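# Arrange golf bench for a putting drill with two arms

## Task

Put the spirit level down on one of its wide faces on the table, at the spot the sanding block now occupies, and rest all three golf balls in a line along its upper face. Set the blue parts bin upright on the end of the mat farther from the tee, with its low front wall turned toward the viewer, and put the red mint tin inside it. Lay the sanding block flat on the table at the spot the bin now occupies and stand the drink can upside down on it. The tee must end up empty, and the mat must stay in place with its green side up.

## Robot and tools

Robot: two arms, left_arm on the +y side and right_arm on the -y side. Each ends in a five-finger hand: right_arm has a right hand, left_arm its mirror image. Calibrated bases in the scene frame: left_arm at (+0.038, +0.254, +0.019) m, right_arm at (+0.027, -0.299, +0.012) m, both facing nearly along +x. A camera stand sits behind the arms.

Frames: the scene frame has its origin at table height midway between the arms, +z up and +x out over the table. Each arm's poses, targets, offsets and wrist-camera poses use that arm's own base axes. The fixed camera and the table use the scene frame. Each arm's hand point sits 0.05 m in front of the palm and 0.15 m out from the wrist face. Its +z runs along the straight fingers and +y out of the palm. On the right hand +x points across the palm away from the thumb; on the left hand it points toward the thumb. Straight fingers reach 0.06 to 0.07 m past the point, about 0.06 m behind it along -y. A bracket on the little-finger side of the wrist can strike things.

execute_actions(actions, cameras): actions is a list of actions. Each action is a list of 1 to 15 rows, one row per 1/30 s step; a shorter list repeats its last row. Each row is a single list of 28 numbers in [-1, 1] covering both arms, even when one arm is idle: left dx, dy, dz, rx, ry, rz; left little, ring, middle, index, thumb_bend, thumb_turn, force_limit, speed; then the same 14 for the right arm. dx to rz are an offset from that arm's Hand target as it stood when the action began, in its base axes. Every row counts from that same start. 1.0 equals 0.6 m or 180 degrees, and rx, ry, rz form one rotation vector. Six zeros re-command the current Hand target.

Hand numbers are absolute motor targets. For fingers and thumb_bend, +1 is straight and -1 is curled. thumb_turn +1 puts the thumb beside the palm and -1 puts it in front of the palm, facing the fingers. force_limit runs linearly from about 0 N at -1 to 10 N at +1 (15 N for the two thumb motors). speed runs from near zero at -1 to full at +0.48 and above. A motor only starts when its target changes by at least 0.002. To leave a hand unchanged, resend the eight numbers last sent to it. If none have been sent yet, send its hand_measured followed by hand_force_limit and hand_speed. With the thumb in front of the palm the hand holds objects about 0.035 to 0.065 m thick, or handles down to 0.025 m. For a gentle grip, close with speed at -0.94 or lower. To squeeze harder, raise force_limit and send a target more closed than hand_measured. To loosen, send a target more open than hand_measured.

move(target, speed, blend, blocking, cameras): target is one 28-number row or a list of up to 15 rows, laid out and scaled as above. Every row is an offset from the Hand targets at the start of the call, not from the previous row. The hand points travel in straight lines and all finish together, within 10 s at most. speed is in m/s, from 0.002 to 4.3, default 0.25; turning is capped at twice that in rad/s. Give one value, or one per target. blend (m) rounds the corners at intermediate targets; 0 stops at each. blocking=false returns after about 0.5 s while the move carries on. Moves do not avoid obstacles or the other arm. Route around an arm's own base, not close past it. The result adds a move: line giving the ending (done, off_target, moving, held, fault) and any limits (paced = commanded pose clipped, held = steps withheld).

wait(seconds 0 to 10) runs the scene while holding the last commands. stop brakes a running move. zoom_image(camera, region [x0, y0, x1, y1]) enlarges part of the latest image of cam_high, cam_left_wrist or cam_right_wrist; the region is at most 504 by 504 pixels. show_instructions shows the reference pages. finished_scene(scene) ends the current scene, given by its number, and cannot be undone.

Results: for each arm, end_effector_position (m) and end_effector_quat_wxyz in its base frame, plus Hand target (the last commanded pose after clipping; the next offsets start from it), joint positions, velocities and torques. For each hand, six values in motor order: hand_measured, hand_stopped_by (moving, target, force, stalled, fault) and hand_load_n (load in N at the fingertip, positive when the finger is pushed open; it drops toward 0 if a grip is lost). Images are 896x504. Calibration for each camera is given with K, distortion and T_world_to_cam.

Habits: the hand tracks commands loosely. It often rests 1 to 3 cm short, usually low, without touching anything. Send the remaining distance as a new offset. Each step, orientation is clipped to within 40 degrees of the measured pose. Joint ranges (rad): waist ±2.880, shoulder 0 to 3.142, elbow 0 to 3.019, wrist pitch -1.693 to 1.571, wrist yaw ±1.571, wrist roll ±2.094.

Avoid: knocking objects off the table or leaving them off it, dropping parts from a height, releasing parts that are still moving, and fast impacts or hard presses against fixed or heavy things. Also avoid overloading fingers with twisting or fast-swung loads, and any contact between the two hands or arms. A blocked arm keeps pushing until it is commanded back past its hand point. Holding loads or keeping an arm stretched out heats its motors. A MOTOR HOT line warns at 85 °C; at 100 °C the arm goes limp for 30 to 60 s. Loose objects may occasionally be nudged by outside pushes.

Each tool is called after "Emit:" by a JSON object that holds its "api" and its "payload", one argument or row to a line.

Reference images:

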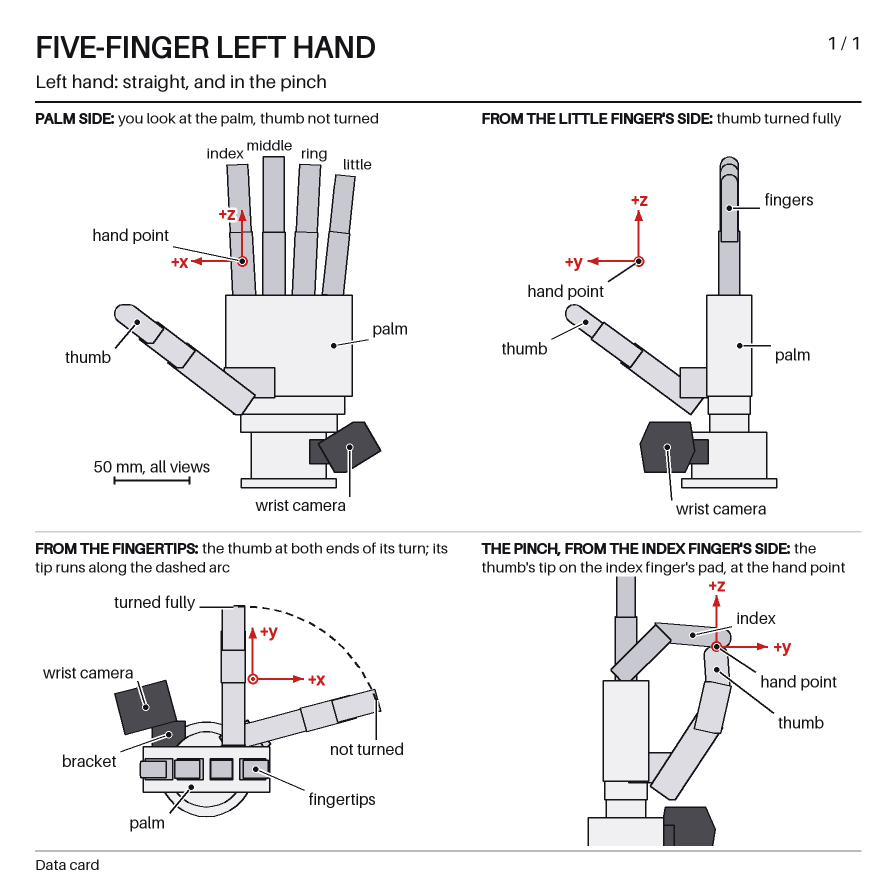

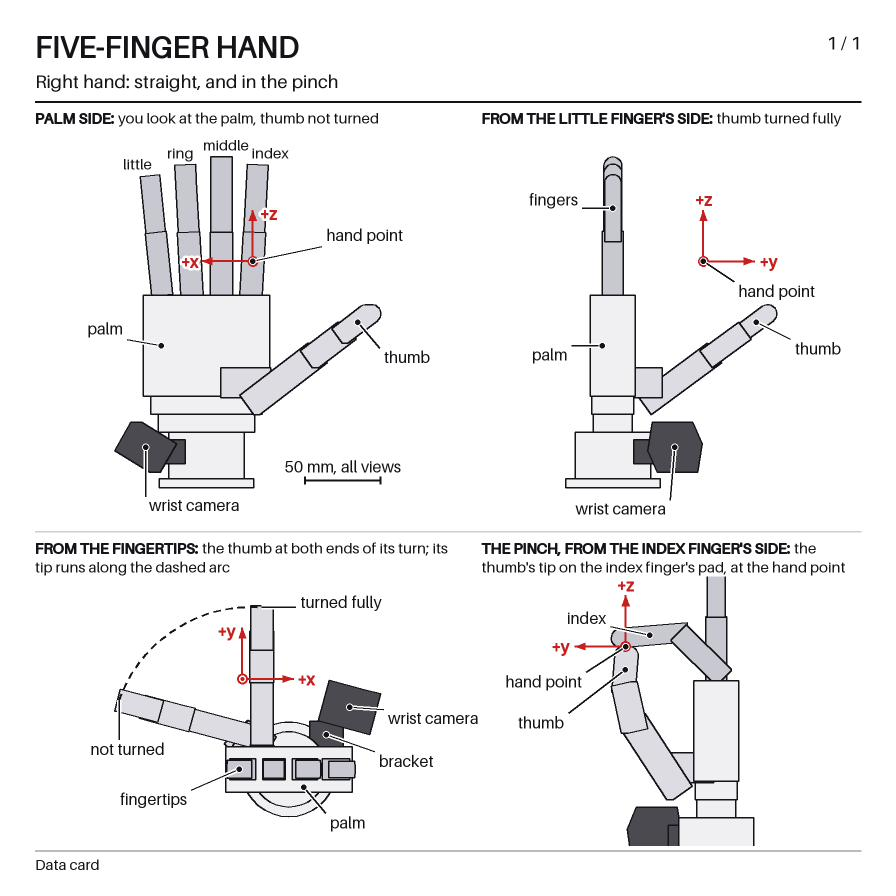

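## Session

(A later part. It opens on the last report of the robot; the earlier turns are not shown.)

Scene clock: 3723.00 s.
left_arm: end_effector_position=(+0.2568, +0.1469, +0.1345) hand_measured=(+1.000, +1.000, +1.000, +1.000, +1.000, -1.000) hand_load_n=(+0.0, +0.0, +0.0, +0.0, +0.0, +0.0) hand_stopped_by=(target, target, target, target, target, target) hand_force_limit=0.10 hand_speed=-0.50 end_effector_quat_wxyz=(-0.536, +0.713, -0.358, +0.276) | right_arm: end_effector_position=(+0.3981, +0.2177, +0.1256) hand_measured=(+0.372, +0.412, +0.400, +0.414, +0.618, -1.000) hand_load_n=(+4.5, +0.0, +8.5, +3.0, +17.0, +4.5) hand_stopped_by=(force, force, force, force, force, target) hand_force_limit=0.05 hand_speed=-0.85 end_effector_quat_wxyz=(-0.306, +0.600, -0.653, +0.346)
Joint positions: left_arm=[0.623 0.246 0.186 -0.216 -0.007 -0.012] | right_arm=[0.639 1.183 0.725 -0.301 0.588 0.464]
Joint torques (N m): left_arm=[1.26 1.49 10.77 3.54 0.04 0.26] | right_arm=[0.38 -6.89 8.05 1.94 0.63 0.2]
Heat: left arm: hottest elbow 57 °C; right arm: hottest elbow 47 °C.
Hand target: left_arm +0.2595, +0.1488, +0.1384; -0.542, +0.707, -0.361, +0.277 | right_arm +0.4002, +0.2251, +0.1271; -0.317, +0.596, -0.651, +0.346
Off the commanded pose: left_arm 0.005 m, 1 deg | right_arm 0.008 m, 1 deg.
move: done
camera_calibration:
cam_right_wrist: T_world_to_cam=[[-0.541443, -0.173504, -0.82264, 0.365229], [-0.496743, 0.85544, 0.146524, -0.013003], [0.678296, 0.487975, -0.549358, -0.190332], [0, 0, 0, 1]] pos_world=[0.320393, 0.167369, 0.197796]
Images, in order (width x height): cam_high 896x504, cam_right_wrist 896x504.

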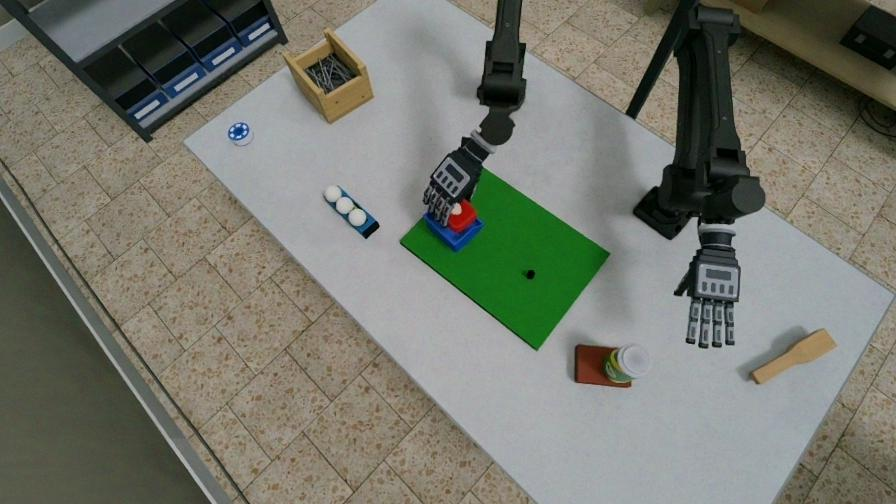

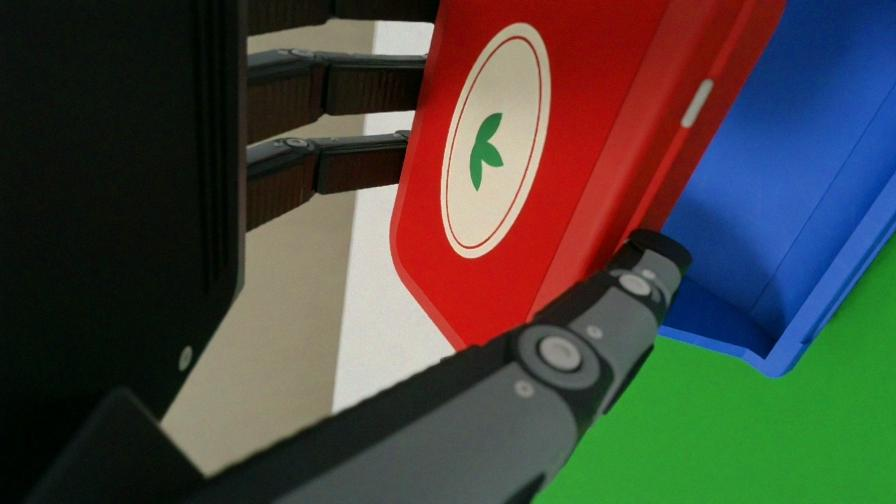

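Emit:
{"api": "move", "payload": {
  "target": [
    [0,0,0,0,0,0,1,1,1,1,1,-1,0.1,-0.5,-0.0187,-0.0068,-0.01,0.0138,0.138,0.0167,0.2,0.2,0.2,0.2,0.2,-1,0.05,-0.85],
    [0,0,0,0,0,0,1,1,1,1,1,-1,0.1,-0.5,-0.0187,-0.0068,-0.08,0.0138,0.138,0.0167,0.2,0.2,0.2,0.2,0.2,-1,0.05,-0.85]
  ],
  "speed": [0.15,0.1],
  "cameras": ["cam_high","cam_right_wrist"]
}}

Emit:
{"api": "zoom_image", "payload": {
  "camera": "cam_high",
  "region": [400, 150, 520, 270]
}}

Scene clock: 3783.80 s.
left_arm: end_effector_position=(+0.2568, +0.1469, +0.1345) hand_measured=(+1.000, +1.000, +1.000, +1.000, +1.000, -1.000) hand_load_n=(+0.0, +0.0, +0.0, +0.0, +0.0, +0.0) hand_stopped_by=(target, target, target, target, target, target) hand_force_limit=0.10 hand_speed=-0.50 end_effector_quat_wxyz=(-0.536, +0.713, -0.358, +0.276) | right_arm: end_effector_position=(+0.3822, +0.2239, +0.0882) hand_measured=(+0.372, +0.412, +0.400, +0.414, +0.618, -1.000) hand_load_n=(+4.5, +0.0, +8.0, +3.0, +17.0, +4.0) hand_stopped_by=(force, force, force, force, force, target) hand_force_limit=0.05 hand_speed=-0.85 end_effector_quat_wxyz=(-0.194, +0.671, -0.691, +0.187)
Joint positions: left_arm=[0.623 0.246 0.186 -0.216 -0.007 -0.012] | right_arm=[0.523 1.346 0.901 -0.64 0.261 0.488]
Joint torques (N m): left_arm=[1.2 1.49 10.78 3.54 0.05 0.26] | right_arm=[-1.55 -7.12 7.8 1.47 0.24 0.13]
Heat: left arm: hottest elbow 57 °C; right arm: hottest elbow 43 °C.
Hand target: left_arm +0.2595, +0.1488, +0.1384; -0.542, +0.707, -0.361, +0.277 | right_arm +0.3890, +0.2210, +0.0791; -0.191, +0.666, -0.696, +0.187
Off the commanded pose: left_arm 0.005 m, 1 deg | right_arm 0.012 m, 1 deg.
move: off_target (right_arm)
camera_calibration:
cam_right_wrist: T_world_to_cam=[[-0.816378, -0.178949, -0.549093, 0.409089], [-0.440215, 0.808242, 0.391095, -0.0533707], [0.373814, 0.561001, -0.738608, -0.0863837], [0, 0, 0, 1]] pos_world=[0.342768, 0.164804, 0.181697]
Images, in order (width x height): cam_high 896x504, cam_right_wrist 896x504.

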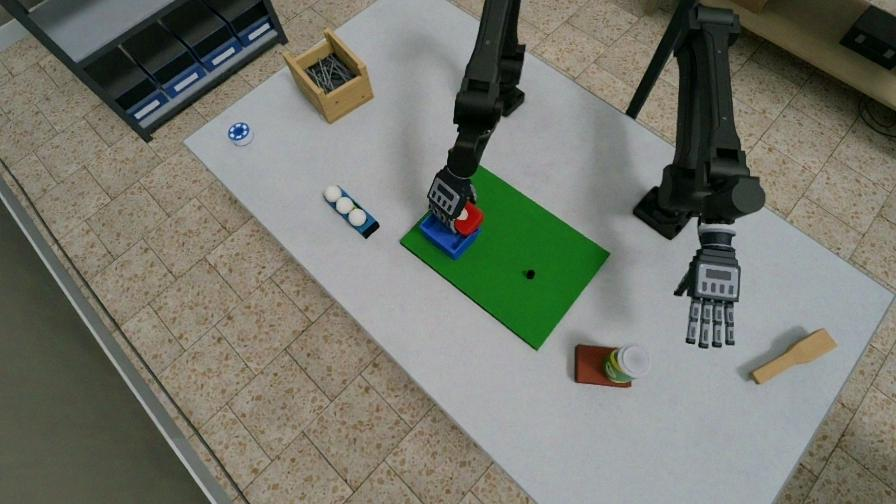

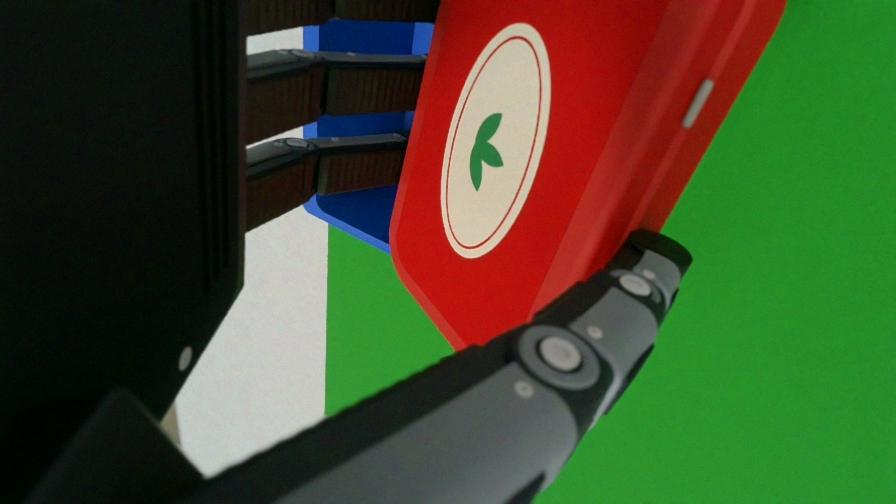

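Scaled by 4.200.

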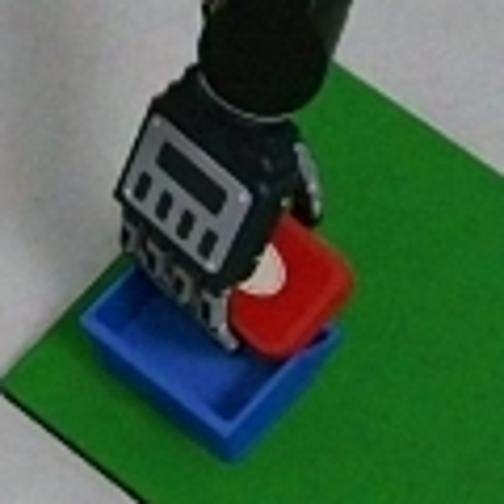

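Emit:
{"api": "zoom_image", "payload": {
  "camera": "cam_high",
  "region": [410, 185, 500, 270]
}}

Scaled by 5.600.

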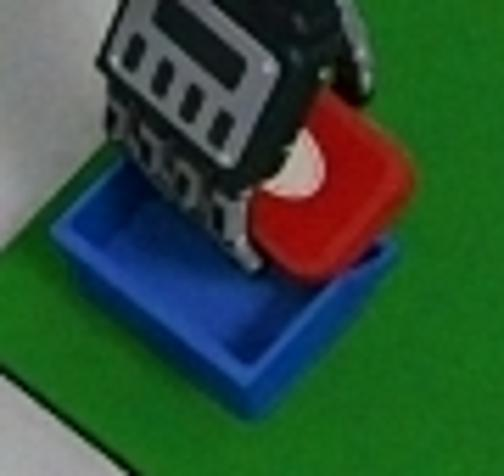

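Emit:
{"api": "move", "payload": {
  "target": [
    [0,0,0,0,0,0,1,1,1,1,1,-1,0.1,-0.5,0,0,0.05,0,0,0,0.2,0.2,0.2,0.2,0.2,-1,0.05,-0.85],
    [0,0,0,0,0,0,1,1,1,1,1,-1,0.1,-0.5,0.0433,0.0083,0.05,0,-0.0667,0.03,0.2,0.2,0.2,0.2,0.2,-1,0.05,-0.85]
  ],
  "speed": [0.1,0.1],
  "cameras": ["cam_high","cam_right_wrist"]
}}

Emit:
{"api": "zoom_image", "payload": {
  "camera": "cam_high",
  "region": [410, 185, 500, 270]
}}

Scene clock: 3888.97 s.
left_arm: end_effector_position=(+0.2568, +0.1469, +0.1345) hand_measured=(+1.000, +1.000, +1.000, +1.000, +1.000, -1.000) hand_load_n=(+0.0, -0.5, -0.5, +0.0, +0.0, +0.0) hand_stopped_by=(target, target, target, target, target, target) hand_force_limit=0.10 hand_speed=-0.50 end_effector_quat_wxyz=(-0.536, +0.713, -0.358, +0.276) | right_arm: end_effector_position=(+0.4098, +0.2260, +0.0963) hand_measured=(+0.372, +0.412, +0.400, +0.414, +0.618, -1.000) hand_load_n=(+4.5, +0.0, +8.5, +3.0, +17.0, +4.0) hand_stopped_by=(force, force, force, force, force, target) hand_force_limit=0.05 hand_speed=-0.85 end_effector_quat_wxyz=(-0.253, +0.682, -0.644, +0.238)
Joint positions: left_arm=[0.623 0.246 0.186 -0.216 -0.007 -0.012] | right_arm=[0.523 1.326 0.857 -0.448 0.296 0.365]
Joint torques (N m): left_arm=[1.14 1.44 10.78 3.54 0.05 0.26] | right_arm=[-0.73 -10.81 7.66 1.77 0.44 0.04]
Heat: left arm: hottest elbow 57 °C; right arm: hottest elbow 38 °C.
Hand target: left_arm +0.2595, +0.1488, +0.1384; -0.542, +0.707, -0.361, +0.277 | right_arm +0.4150, +0.2260, +0.1092; -0.272, +0.675, -0.640, +0.247
Off the commanded pose: left_arm 0.005 m, 1 deg | right_arm 0.014 m, 3 deg.
move: off_target (right_arm)
camera_calibration:
cam_right_wrist: T_world_to_cam=[[-0.699579, -0.248596, -0.669917, 0.416042], [-0.560559, 0.772338, 0.298777, 0.020181], [0.443128, 0.584546, -0.679664, -0.131289], [0, 0, 0, 1]] pos_world=[0.360544, 0.164584, 0.183451]
Images, in order (width x height): cam_high 896x504, cam_right_wrist 896x504.

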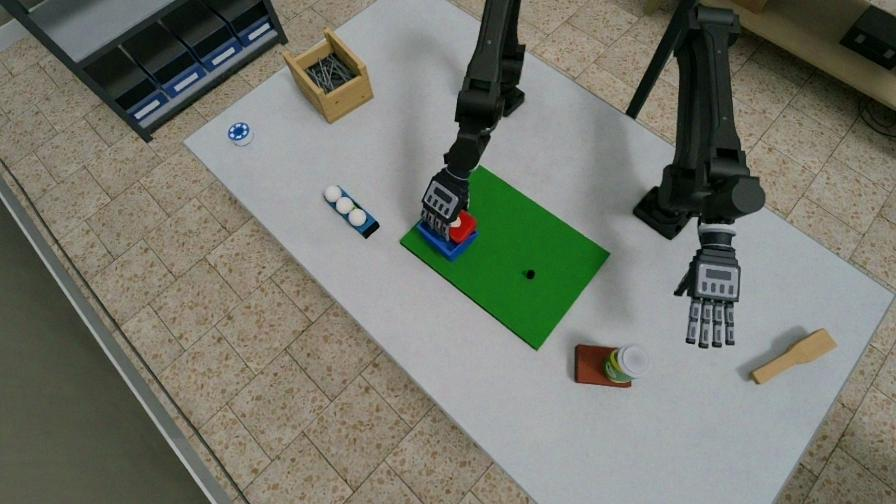

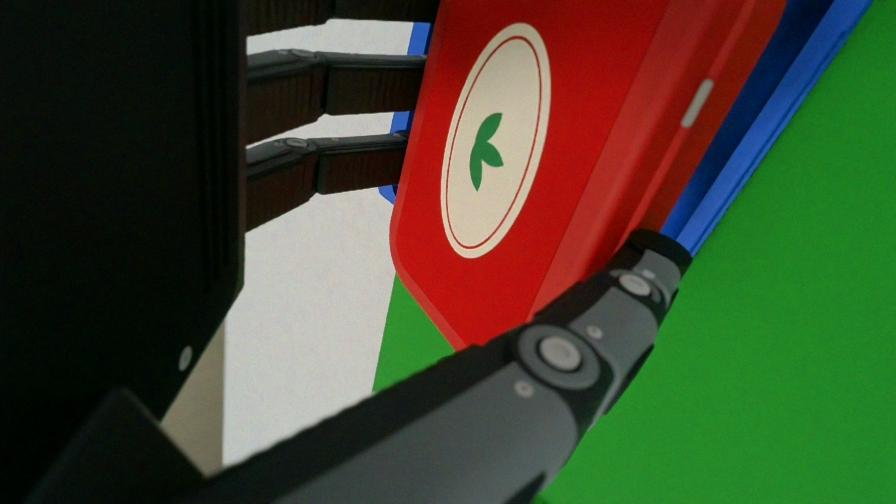

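Scaled by 5.600.

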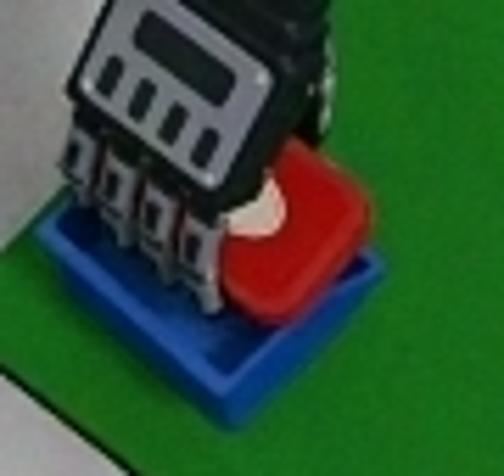

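Emit:
{"api": "move", "payload": {
  "target": [
    [0,0,0,0,0,0,1,1,1,1,1,-1,0.1,-0.5,0,0,0.08,0,0,0,0.2,0.2,0.2,0.2,0.2,-1,0.05,-0.85]
  ],
  "speed": [0.1],
  "cameras": ["cam_high","cam_right_wrist"]
}}

Emit:
{"api": "zoom_image", "payload": {
  "camera": "cam_high",
  "region": [410, 185, 500, 270]
}}

Scene clock: 3916.10 s.
left_arm: end_effector_position=(+0.2568, +0.1469, +0.1345) hand_measured=(+1.000, +1.000, +1.000, +1.000, +1.000, -1.000) hand_load_n=(+0.0, +0.0, +0.0, +0.0, +0.0, +0.0) hand_stopped_by=(target, target, target, target, target, target) hand_force_limit=0.10 hand_speed=-0.50 end_effector_quat_wxyz=(-0.536, +0.713, -0.358, +0.276) | right_arm: end_effector_position=(+0.3908, +0.2150, +0.1143) hand_measured=(+0.372, +0.412, +0.400, +0.414, +0.618, -1.000) hand_load_n=(+4.5, +0.0, +8.5, +3.5, +17.0, +4.0) hand_stopped_by=(force, force, force, force, force, target) hand_force_limit=0.05 hand_speed=-0.85 end_effector_quat_wxyz=(-0.236, +0.688, -0.645, +0.233)
Joint positions: left_arm=[0.623 0.246 0.186 -0.216 -0.007 -0.012] | right_arm=[0.523 1.262 0.865 -0.556 0.296 0.364]
Joint torques (N m): left_arm=[1.26 1.49 10.78 3.54 0.05 0.26] | right_arm=[-0.73 -9.93 13.55 0.57 0.45 0.04]
Heat: left arm: hottest elbow 57 °C; right arm: hottest elbow 41 °C.
Hand target: left_arm +0.2595, +0.1488, +0.1384; -0.542, +0.707, -0.361, +0.277 | right_arm +0.4150, +0.2260, +0.1572; -0.272, +0.675, -0.640, +0.247
Off the commanded pose: left_arm 0.005 m, 1 deg | right_arm 0.050 m, 5 deg.
move: off_target (right_arm)
camera_calibration:
cam_right_wrist: T_world_to_cam=[[-0.719816, -0.261113, -0.643183, 0.419575], [-0.551696, 0.777539, 0.30177, 0.00775498], [0.421303, 0.572061, -0.70374, -0.0902876], [0, 0, 0, 1]] pos_world=[0.344334, 0.155177, 0.203984]
Images, in order (width x height): cam_high 896x504, cam_right_wrist 896x504.

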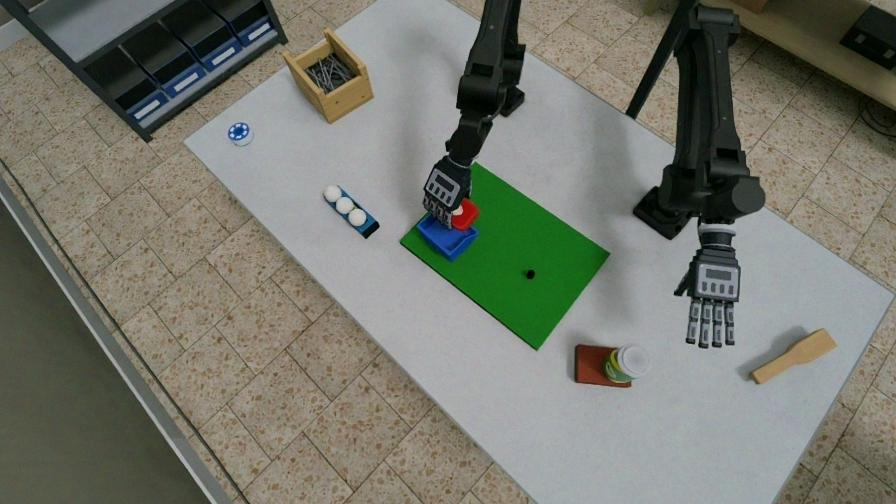

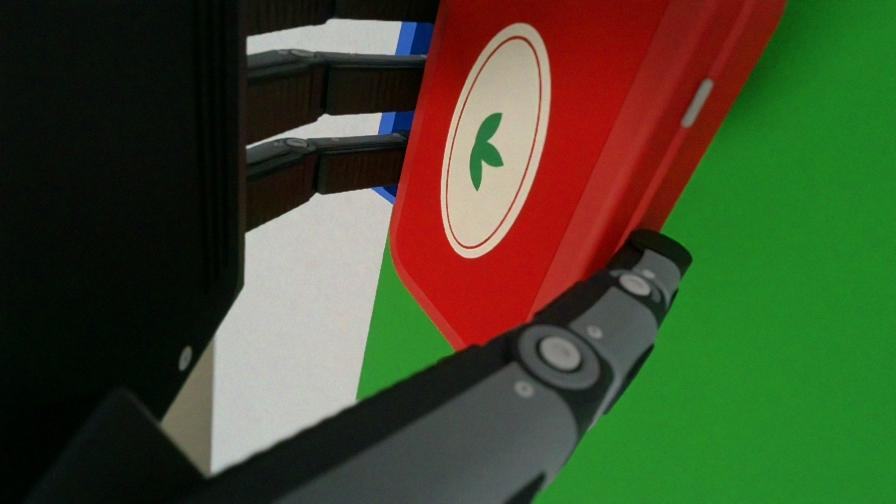

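Scaled by 5.600.

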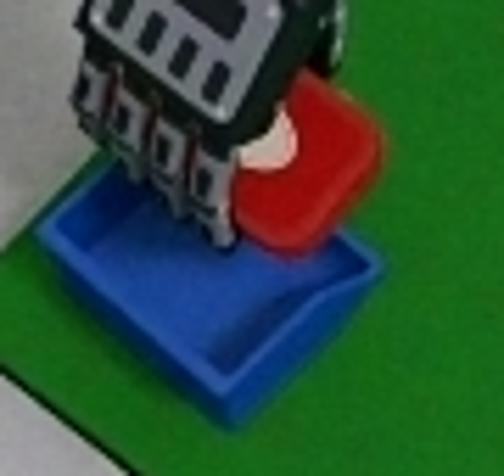

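Emit:
{"api": "move", "payload": {
  "target": [
    [0,0,0,0,0,0,1,1,1,1,1,-1,0.1,-0.5,0.005,-0.004,-0.06,0,0,-0.008,0.2,0.2,0.2,0.2,0.2,-1,0.05,-0.85]
  ],
  "speed": [0.06],
  "cameras": ["cam_high","cam_right_wrist"]
}}

Emit:
{"api": "zoom_image", "payload": {
  "camera": "cam_high",
  "region": [410, 185, 500, 270]
}}

Scene clock: 3941.93 s.
left_arm: end_effector_position=(+0.2568, +0.1469, +0.1345) hand_measured=(+1.000, +1.000, +1.000, +1.000, +1.000, -1.000) hand_load_n=(+0.0, +0.0, +0.0, +0.0, +0.0, +0.0) hand_stopped_by=(target, target, target, target, target, target) hand_force_limit=0.10 hand_speed=-0.50 end_effector_quat_wxyz=(-0.536, +0.713, -0.358, +0.276) | right_arm: end_effector_position=(+0.4058, +0.2209, +0.1147) hand_measured=(+0.372, +0.412, +0.400, +0.414, +0.618, -1.000) hand_load_n=(+4.5, +0.0, +8.5, +3.5, +17.0, +4.5) hand_stopped_by=(force, force, force, force, force, target) hand_force_limit=0.05 hand_speed=-0.85 end_effector_quat_wxyz=(-0.255, +0.678, -0.645, +0.245)
Joint positions: left_arm=[0.623 0.246 0.186 -0.216 -0.007 -0.012] | right_arm=[0.523 1.281 0.865 -0.49 0.309 0.367]
Joint torques (N m): left_arm=[1.2 1.44 10.78 3.52 0.05 0.26] | right_arm=[-1.03 -7.71 9.18 1.81 0.48 0.19]
Heat: left arm: hottest elbow 58 °C; right arm: hottest elbow 48 °C.
Hand target: left_arm +0.2595, +0.1488, +0.1384; -0.542, +0.707, -0.361, +0.277 | right_arm +0.4180, +0.2236, +0.1211; -0.269, +0.667, -0.648, +0.250
Off the commanded pose: left_arm 0.005 m, 1 deg | right_arm 0.014 m, 2 deg.
move: off_target (right_arm)
camera_calibration:
cam_right_wrist: T_world_to_cam=[[-0.692217, -0.243996, -0.679192, 0.421304], [-0.557852, 0.777973, 0.289067, 0.015182], [0.457861, 0.578985, -0.67464, -0.119365], [0, 0, 0, 1]] pos_world=[0.354756, 0.160096, 0.201229]
Images, in order (width x height): cam_high 896x504, cam_right_wrist 896x504.

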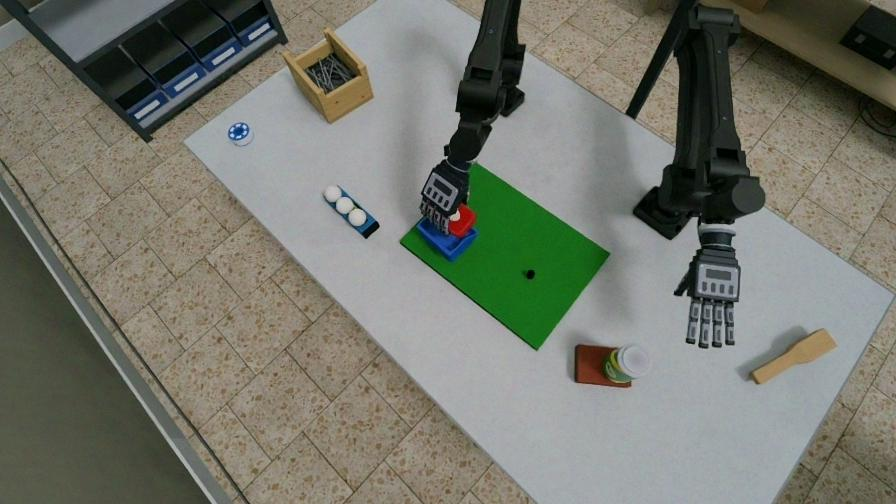

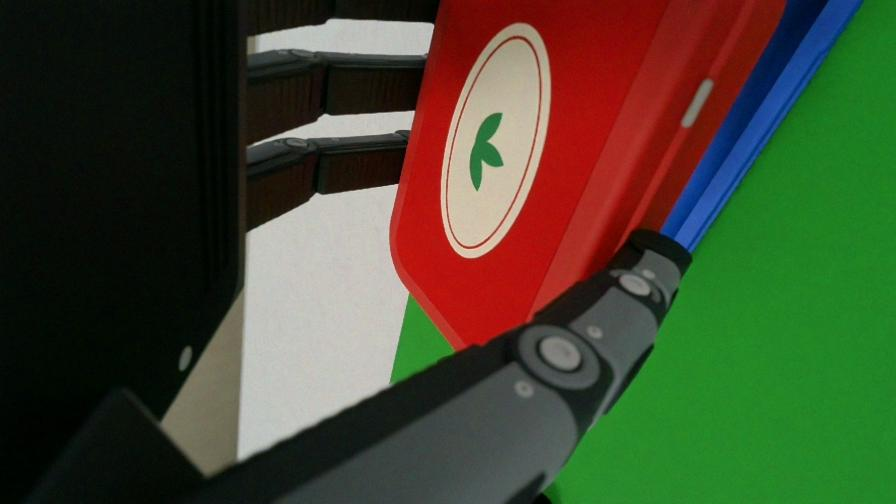

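Scaled by 5.600.

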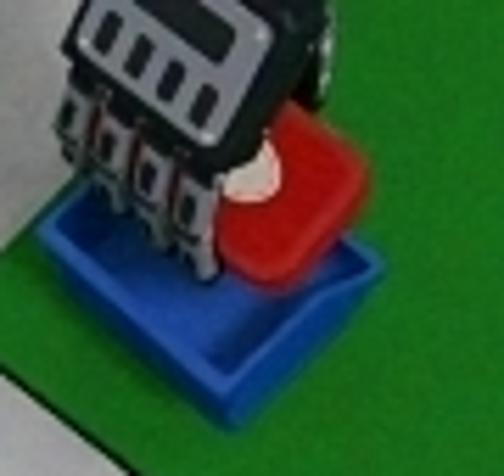

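Emit:
{"api": "move", "payload": {
  "target": [
    [0,0,0,0,0,0,1,1,1,1,1,-1,0.1,-0.5,0.001,-0.012,-0.055,0,0,0,0.2,0.2,0.2,0.2,0.2,-1,0.05,-0.85]
  ],
  "speed": [0.06],
  "cameras": ["cam_high","cam_right_wrist"]
}}

Emit:
{"api": "zoom_image", "payload": {
  "camera": "cam_high",
  "region": [410, 185, 500, 270]
}}

Scene clock: 3975.23 s.
left_arm: end_effector_position=(+0.2568, +0.1469, +0.1345) hand_measured=(+1.000, +1.000, +1.000, +1.000, +1.000, -1.000) hand_load_n=(+0.0, +0.0, +0.0, +0.0, +0.0, +0.0) hand_stopped_by=(target, target, target, target, target, target) hand_force_limit=0.10 hand_speed=-0.50 end_effector_quat_wxyz=(-0.536, +0.713, -0.358, +0.276) | right_arm: end_effector_position=(+0.4126, +0.2213, +0.0928) hand_measured=(+0.372, +0.412, +0.400, +0.414, +0.618, -1.000) hand_load_n=(+4.5, +0.0, +8.5, +3.0, +17.0, +4.0) hand_stopped_by=(force, force, force, force, force, target) hand_force_limit=0.05 hand_speed=-0.85 end_effector_quat_wxyz=(-0.268, +0.671, -0.646, +0.247)
Joint positions: left_arm=[0.623 0.246 0.186 -0.216 -0.007 -0.012] | right_arm=[0.514 1.314 0.82 -0.385 0.302 0.367]
Joint torques (N m): left_arm=[1.26 1.49 10.8 3.52 0.05 0.26] | right_arm=[-1.9 -7.94 7.51 1.83 0.28 0.06]
Heat: left arm: hottest elbow 58 °C; right arm: hottest elbow 46 °C.
Hand target: left_arm +0.2595, +0.1488, +0.1384; -0.542, +0.707, -0.361, +0.277 | right_arm +0.4185, +0.2164, +0.0881; -0.269, +0.667, -0.648, +0.250
Off the commanded pose: left_arm 0.005 m, 1 deg | right_arm 0.009 m, 1 deg.
move: done
camera_calibration:
cam_right_wrist: T_world_to_cam=[[-0.678656, -0.228067, -0.698148, 0.403938], [-0.559945, 0.77579, 0.290881, 0.0261723], [0.475276, 0.588333, -0.6542, -0.148708], [0, 0, 0, 1]] pos_world=[0.359468, 0.15931, 0.177111]
Images, in order (width x height): cam_high 896x504, cam_right_wrist 896x504.

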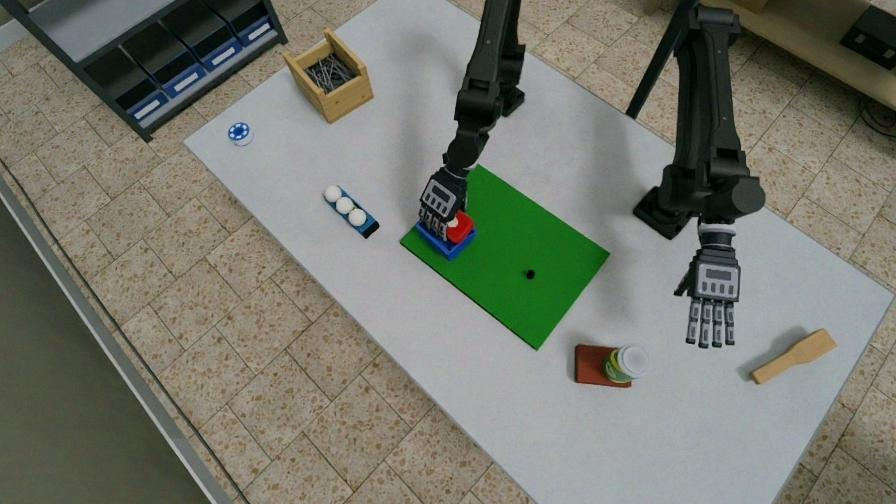

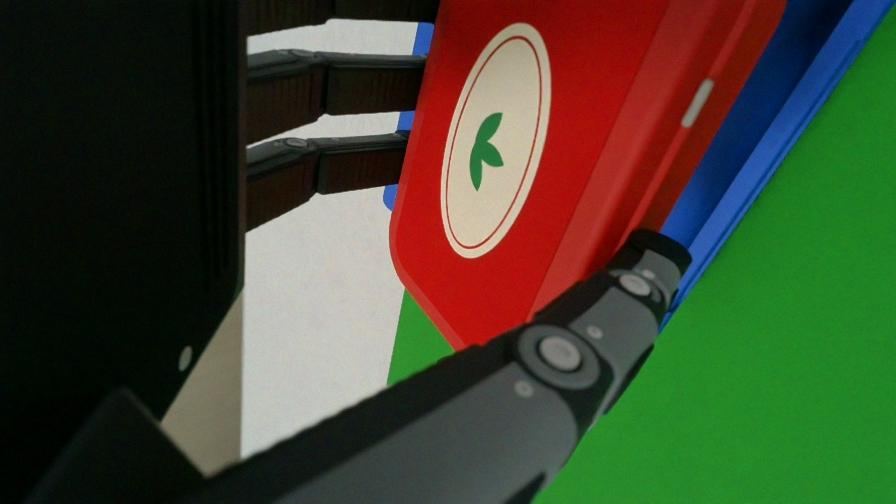

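Scaled by 5.600.

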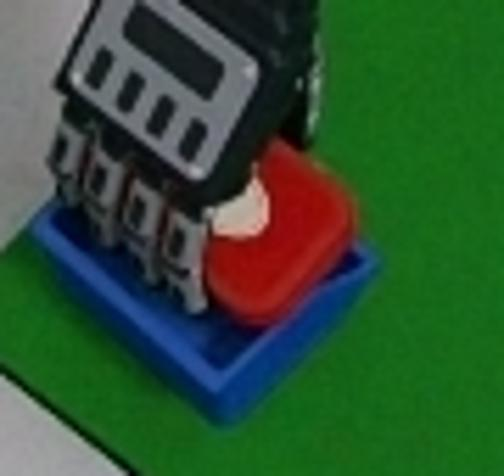

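Emit:
{"api": "move", "payload": {
  "target": [
    [0,0,0,0,0,0,1,1,1,1,1,-1,0.1,-0.5,-0.001,0.005,-0.05,0,0,0,0.2,0.2,0.2,0.2,0.2,-1,0.05,-0.85]
  ],
  "speed": [0.06],
  "cameras": ["cam_high","cam_right_wrist"]
}}

Emit:
{"api": "zoom_image", "payload": {
  "camera": "cam_high",
  "region": [410, 185, 500, 270]
}}

Scene clock: 3992.50 s.
left_arm: end_effector_position=(+0.2568, +0.1469, +0.1345) hand_measured=(+1.000, +1.000, +1.000, +1.000, +1.000, -1.000) hand_load_n=(+0.0, +0.0, +0.0, -0.5, +0.0, +0.0) hand_stopped_by=(target, target, target, target, target, target) hand_force_limit=0.10 hand_speed=-0.50 end_effector_quat_wxyz=(-0.536, +0.713, -0.358, +0.276) | right_arm: end_effector_position=(+0.4233, +0.2264, +0.0843) hand_measured=(+0.372, +0.412, +0.400, +0.414, +0.618, -1.000) hand_load_n=(+0.5, +0.5, +9.5, +4.5, +16.5, +1.0) hand_stopped_by=(force, force, force, force, force, target) hand_force_limit=0.05 hand_speed=-0.85 end_effector_quat_wxyz=(-0.290, +0.661, -0.643, +0.255)
Joint positions: left_arm=[0.623 0.246 0.186 -0.216 -0.007 -0.012] | right_arm=[0.514 1.338 0.794 -0.283 0.306 0.367]
Joint torques (N m): left_arm=[1.26 1.44 10.78 3.54 0.05 0.26] | right_arm=[-1.03 -6.24 6.16 1.46 0.32 0.12]
Heat: left arm: hottest elbow 58 °C; right arm: hottest elbow 44 °C.
Hand target: left_arm +0.2595, +0.1488, +0.1384; -0.542, +0.707, -0.361, +0.277 | right_arm +0.4180, +0.2195, +0.0582; -0.269, +0.667, -0.648, +0.250
Off the commanded pose: left_arm 0.005 m, 1 deg | right_arm 0.028 m, 3 deg.
move: off_target (right_arm)
camera_calibration:
cam_right_wrist: T_world_to_cam=[[-0.645831, -0.209964, -0.734042, 0.391445], [-0.571342, 0.770652, 0.282247, 0.0373607], [0.506429, 0.601673, -0.617672, -0.181538], [0, 0, 0, 1]] pos_world=[0.366089, 0.162623, 0.164661]
Images, in order (width x height): cam_high 896x504, cam_right_wrist 896x504.

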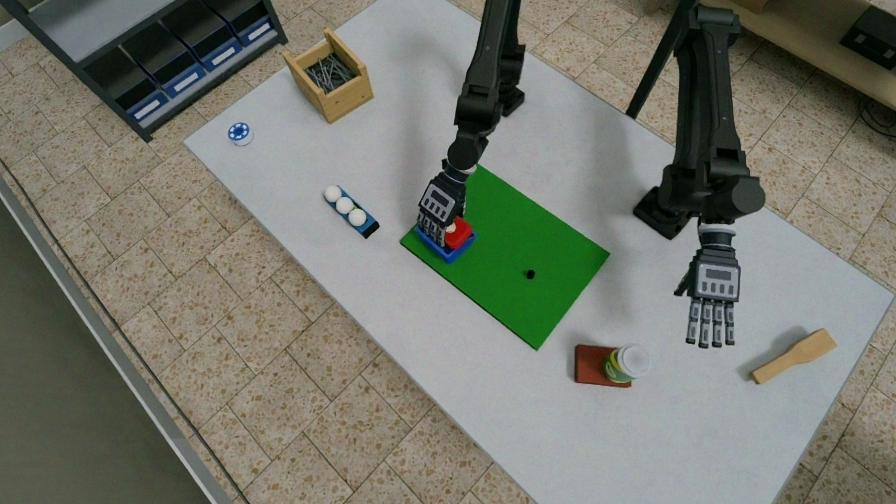

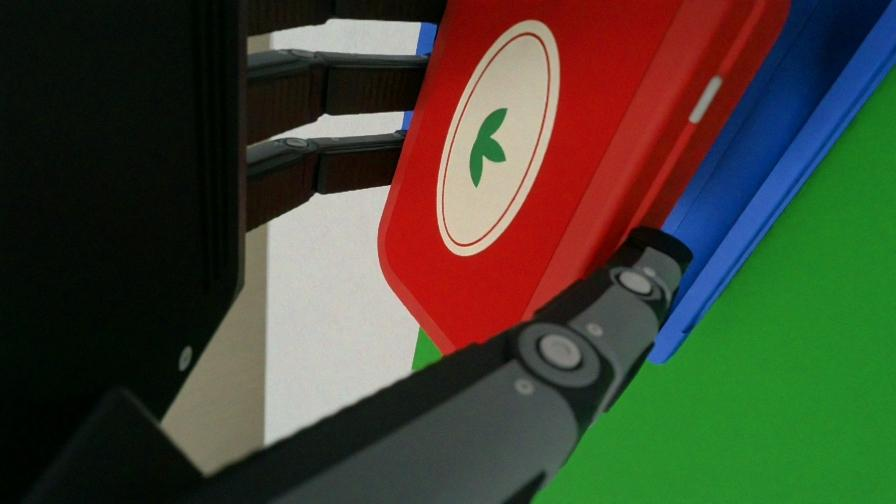

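Scaled by 5.600.

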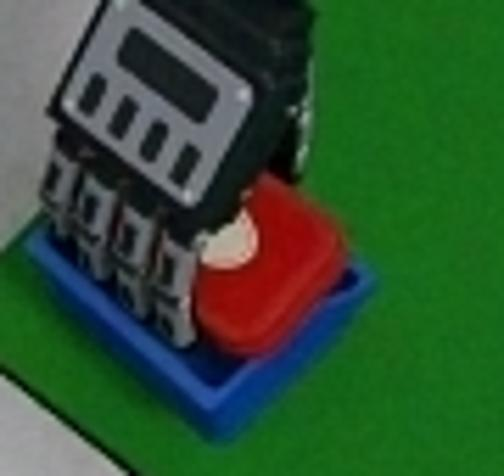

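Emit:
{"api": "move", "payload": {
  "target": [
    [0,0,0,0,0,0,1,1,1,1,1,-1,0.1,-0.5,0,0,0.1,0,0,0,0.2,0.2,0.2,0.2,0.2,-1,0.05,-0.85],
    [0,0,0,0,0,0,1,1,1,1,1,-1,0.1,-0.5,0,0,0.1,0,0,0,1,0.2,0.2,0.2,0.2,-1,0.05,-0.6]
  ],
  "speed": [0.06,0.06],
  "cameras": ["cam_high","cam_right_wrist"]
}}

Emit:
{"api": "zoom_image", "payload": {
  "camera": "cam_high",
  "region": [410, 185, 500, 270]
}}

Scene clock: 4064.80 s.
left_arm: end_effector_position=(+0.2568, +0.1469, +0.1345) hand_measured=(+1.000, +1.000, +1.000, +1.000, +1.000, -1.000) hand_load_n=(+0.5, +0.0, +0.0, +0.0, +0.0, +0.0) hand_stopped_by=(target, target, target, target, target, target) hand_force_limit=0.10 hand_speed=-0.50 end_effector_quat_wxyz=(-0.536, +0.713, -0.358, +0.276) | right_arm: end_effector_position=(+0.3952, +0.2109, +0.0819) hand_measured=(+1.000, +0.412, +0.400, +0.414, +0.618, -1.000) hand_load_n=(+0.0, +0.0, +10.5, +6.0, +16.5, +0.5) hand_stopped_by=(target, force, force, force, force, target) hand_force_limit=0.05 hand_speed=-0.60 end_effector_quat_wxyz=(-0.240, +0.678, -0.652, +0.239)
Joint positions: left_arm=[0.623 0.246 0.186 -0.216 -0.007 -0.012] | right_arm=[0.514 1.303 0.802 -0.439 0.306 0.374]
Joint torques (N m): left_arm=[1.2 1.44 10.78 3.52 0.05 0.26] | right_arm=[-1.03 -9.99 12.53 0.34 0.35 0.04]
Heat: left arm: hottest elbow 58 °C; right arm: hottest elbow 37 °C.
Hand target: left_arm +0.2595, +0.1488, +0.1384; -0.542, +0.707, -0.361, +0.277 | right_arm +0.4179, +0.2195, +0.1180; -0.269, +0.667, -0.648, +0.250
Off the commanded pose: left_arm 0.005 m, 1 deg | right_arm 0.044 m, 4 deg.
move: off_target (right_arm); target 2's new numbers were sent with right_arm's hand 0.044 m and 4 deg from that target
camera_calibration:
cam_right_wrist: T_world_to_cam=[[-0.715872, -0.241299, -0.655211, 0.396096], [-0.538267, 0.788429, 0.297741, 0.0158711], [0.444743, 0.565823, -0.694297, -0.121324], [0, 0, 0, 1]] pos_world=[0.346054, 0.151712, 0.170566]
Images, in order (width x height): cam_high 896x504, cam_right_wrist 896x504.

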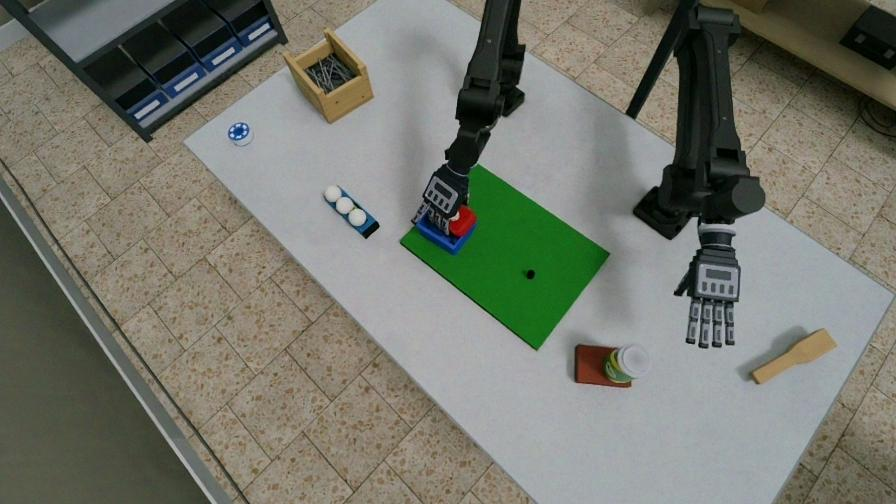

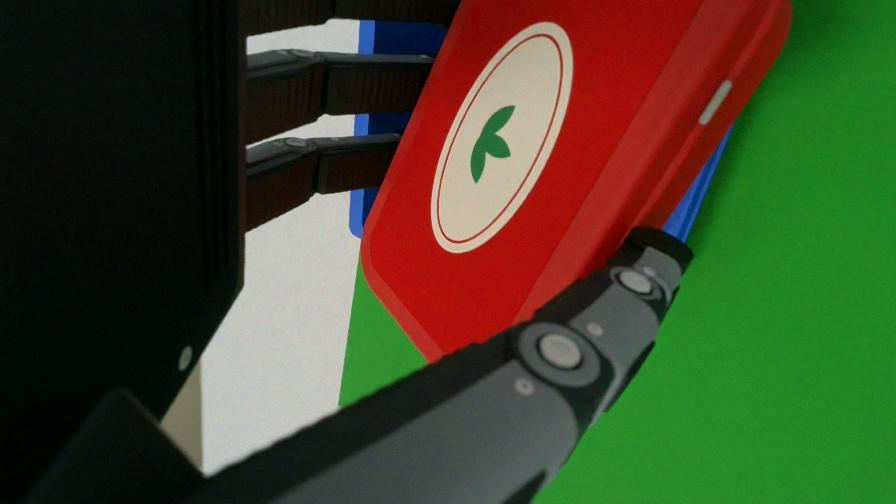

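Scaled by 5.600.

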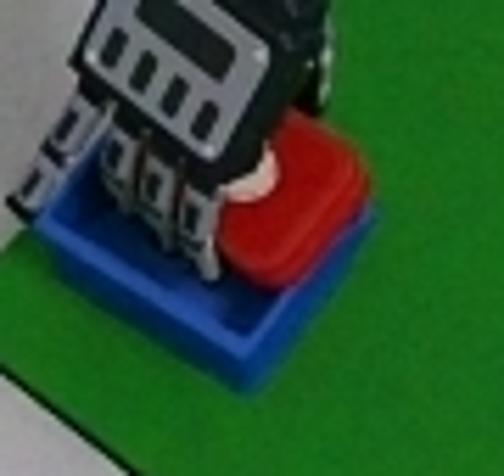

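Emit:
{"api": "move", "payload": {
  "target": [
    [0,0,0,0,0,0,1,1,1,1,1,-1,0.1,-0.5,0,0,0.09,0,0,0,1,0.2,0.2,0.2,0.2,-1,0.05,-0.6]
  ],
  "speed": [0.06],
  "cameras": ["cam_high","cam_right_wrist"]
}}

Emit:
{"api": "zoom_image", "payload": {
  "camera": "cam_high",
  "region": [410, 185, 500, 270]
}}

Scene clock: 4118.83 s.
left_arm: end_effector_position=(+0.2568, +0.1469, +0.1345) hand_measured=(+1.000, +1.000, +1.000, +1.000, +1.000, -1.000) hand_load_n=(+0.0, +0.0, +0.0, +0.0, +0.0, +0.0) hand_stopped_by=(target, target, target, target, target, target) hand_force_limit=0.10 hand_speed=-0.50 end_effector_quat_wxyz=(-0.536, +0.713, -0.358, +0.276) | right_arm: end_effector_position=(+0.3947, +0.2107, +0.1292) hand_measured=(+1.000, +0.412, +0.400, +0.414, +0.618, -1.000) hand_load_n=(+0.0, +0.0, +10.5, +5.5, +16.5, +0.0) hand_stopped_by=(target, force, force, force, force, target) hand_force_limit=0.05 hand_speed=-0.60 end_effector_quat_wxyz=(-0.234, +0.681, -0.653, +0.237)
Joint positions: left_arm=[0.623 0.246 0.186 -0.216 -0.007 -0.012] | right_arm=[0.514 1.25 0.897 -0.602 0.306 0.374]
Joint torques (N m): left_arm=[1.26 1.49 10.78 3.52 0.04 0.25] | right_arm=[-1.03 -9.88 13.59 0.59 0.37 0.04]
Heat: left arm: hottest elbow 58 °C; right arm: hottest elbow 58 °C.
Hand target: left_arm +0.2595, +0.1488, +0.1384; -0.542, +0.707, -0.361, +0.277 | right_arm +0.4179, +0.2195, +0.1722; -0.269, +0.667, -0.648, +0.250
Off the commanded pose: left_arm 0.005 m, 1 deg | right_arm 0.049 m, 5 deg.
move: off_target (right_arm)
camera_calibration:
cam_right_wrist: T_world_to_cam=[[-0.724242, -0.246394, -0.644022, 0.429637], [-0.53461, 0.79053, 0.298756, -0.000292123], [0.435507, 0.560672, -0.704259, -0.082077], [0, 0, 0, 1]] pos_world=[0.34675, 0.152109, 0.21898]
Images, in order (width x height): cam_high 896x504, cam_right_wrist 896x504.

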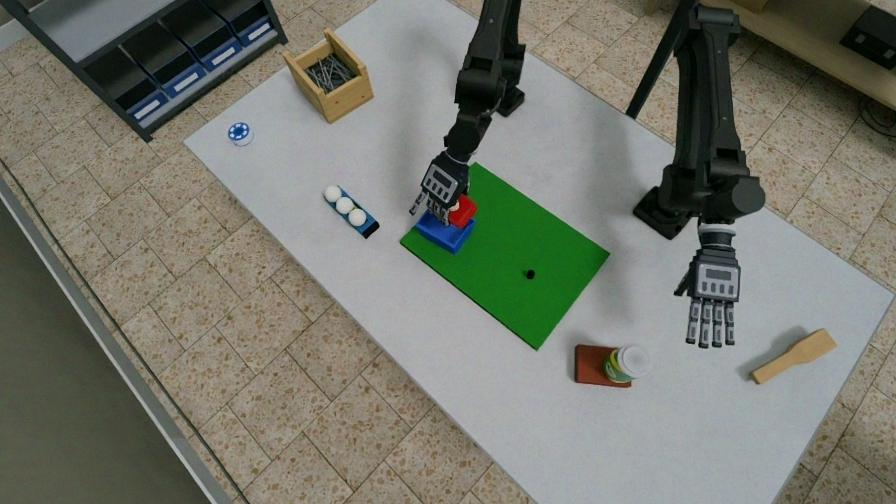

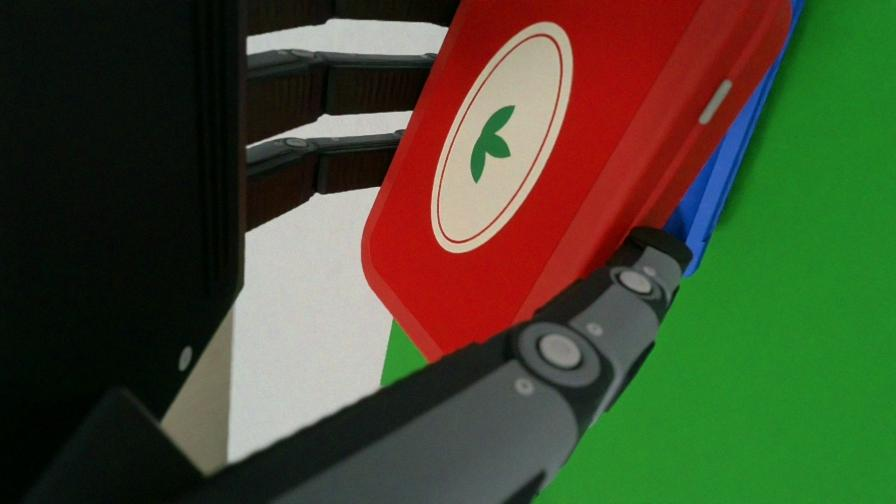

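Scaled by 5.600.

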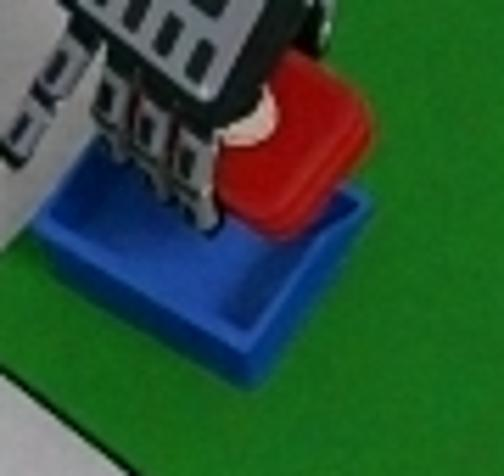

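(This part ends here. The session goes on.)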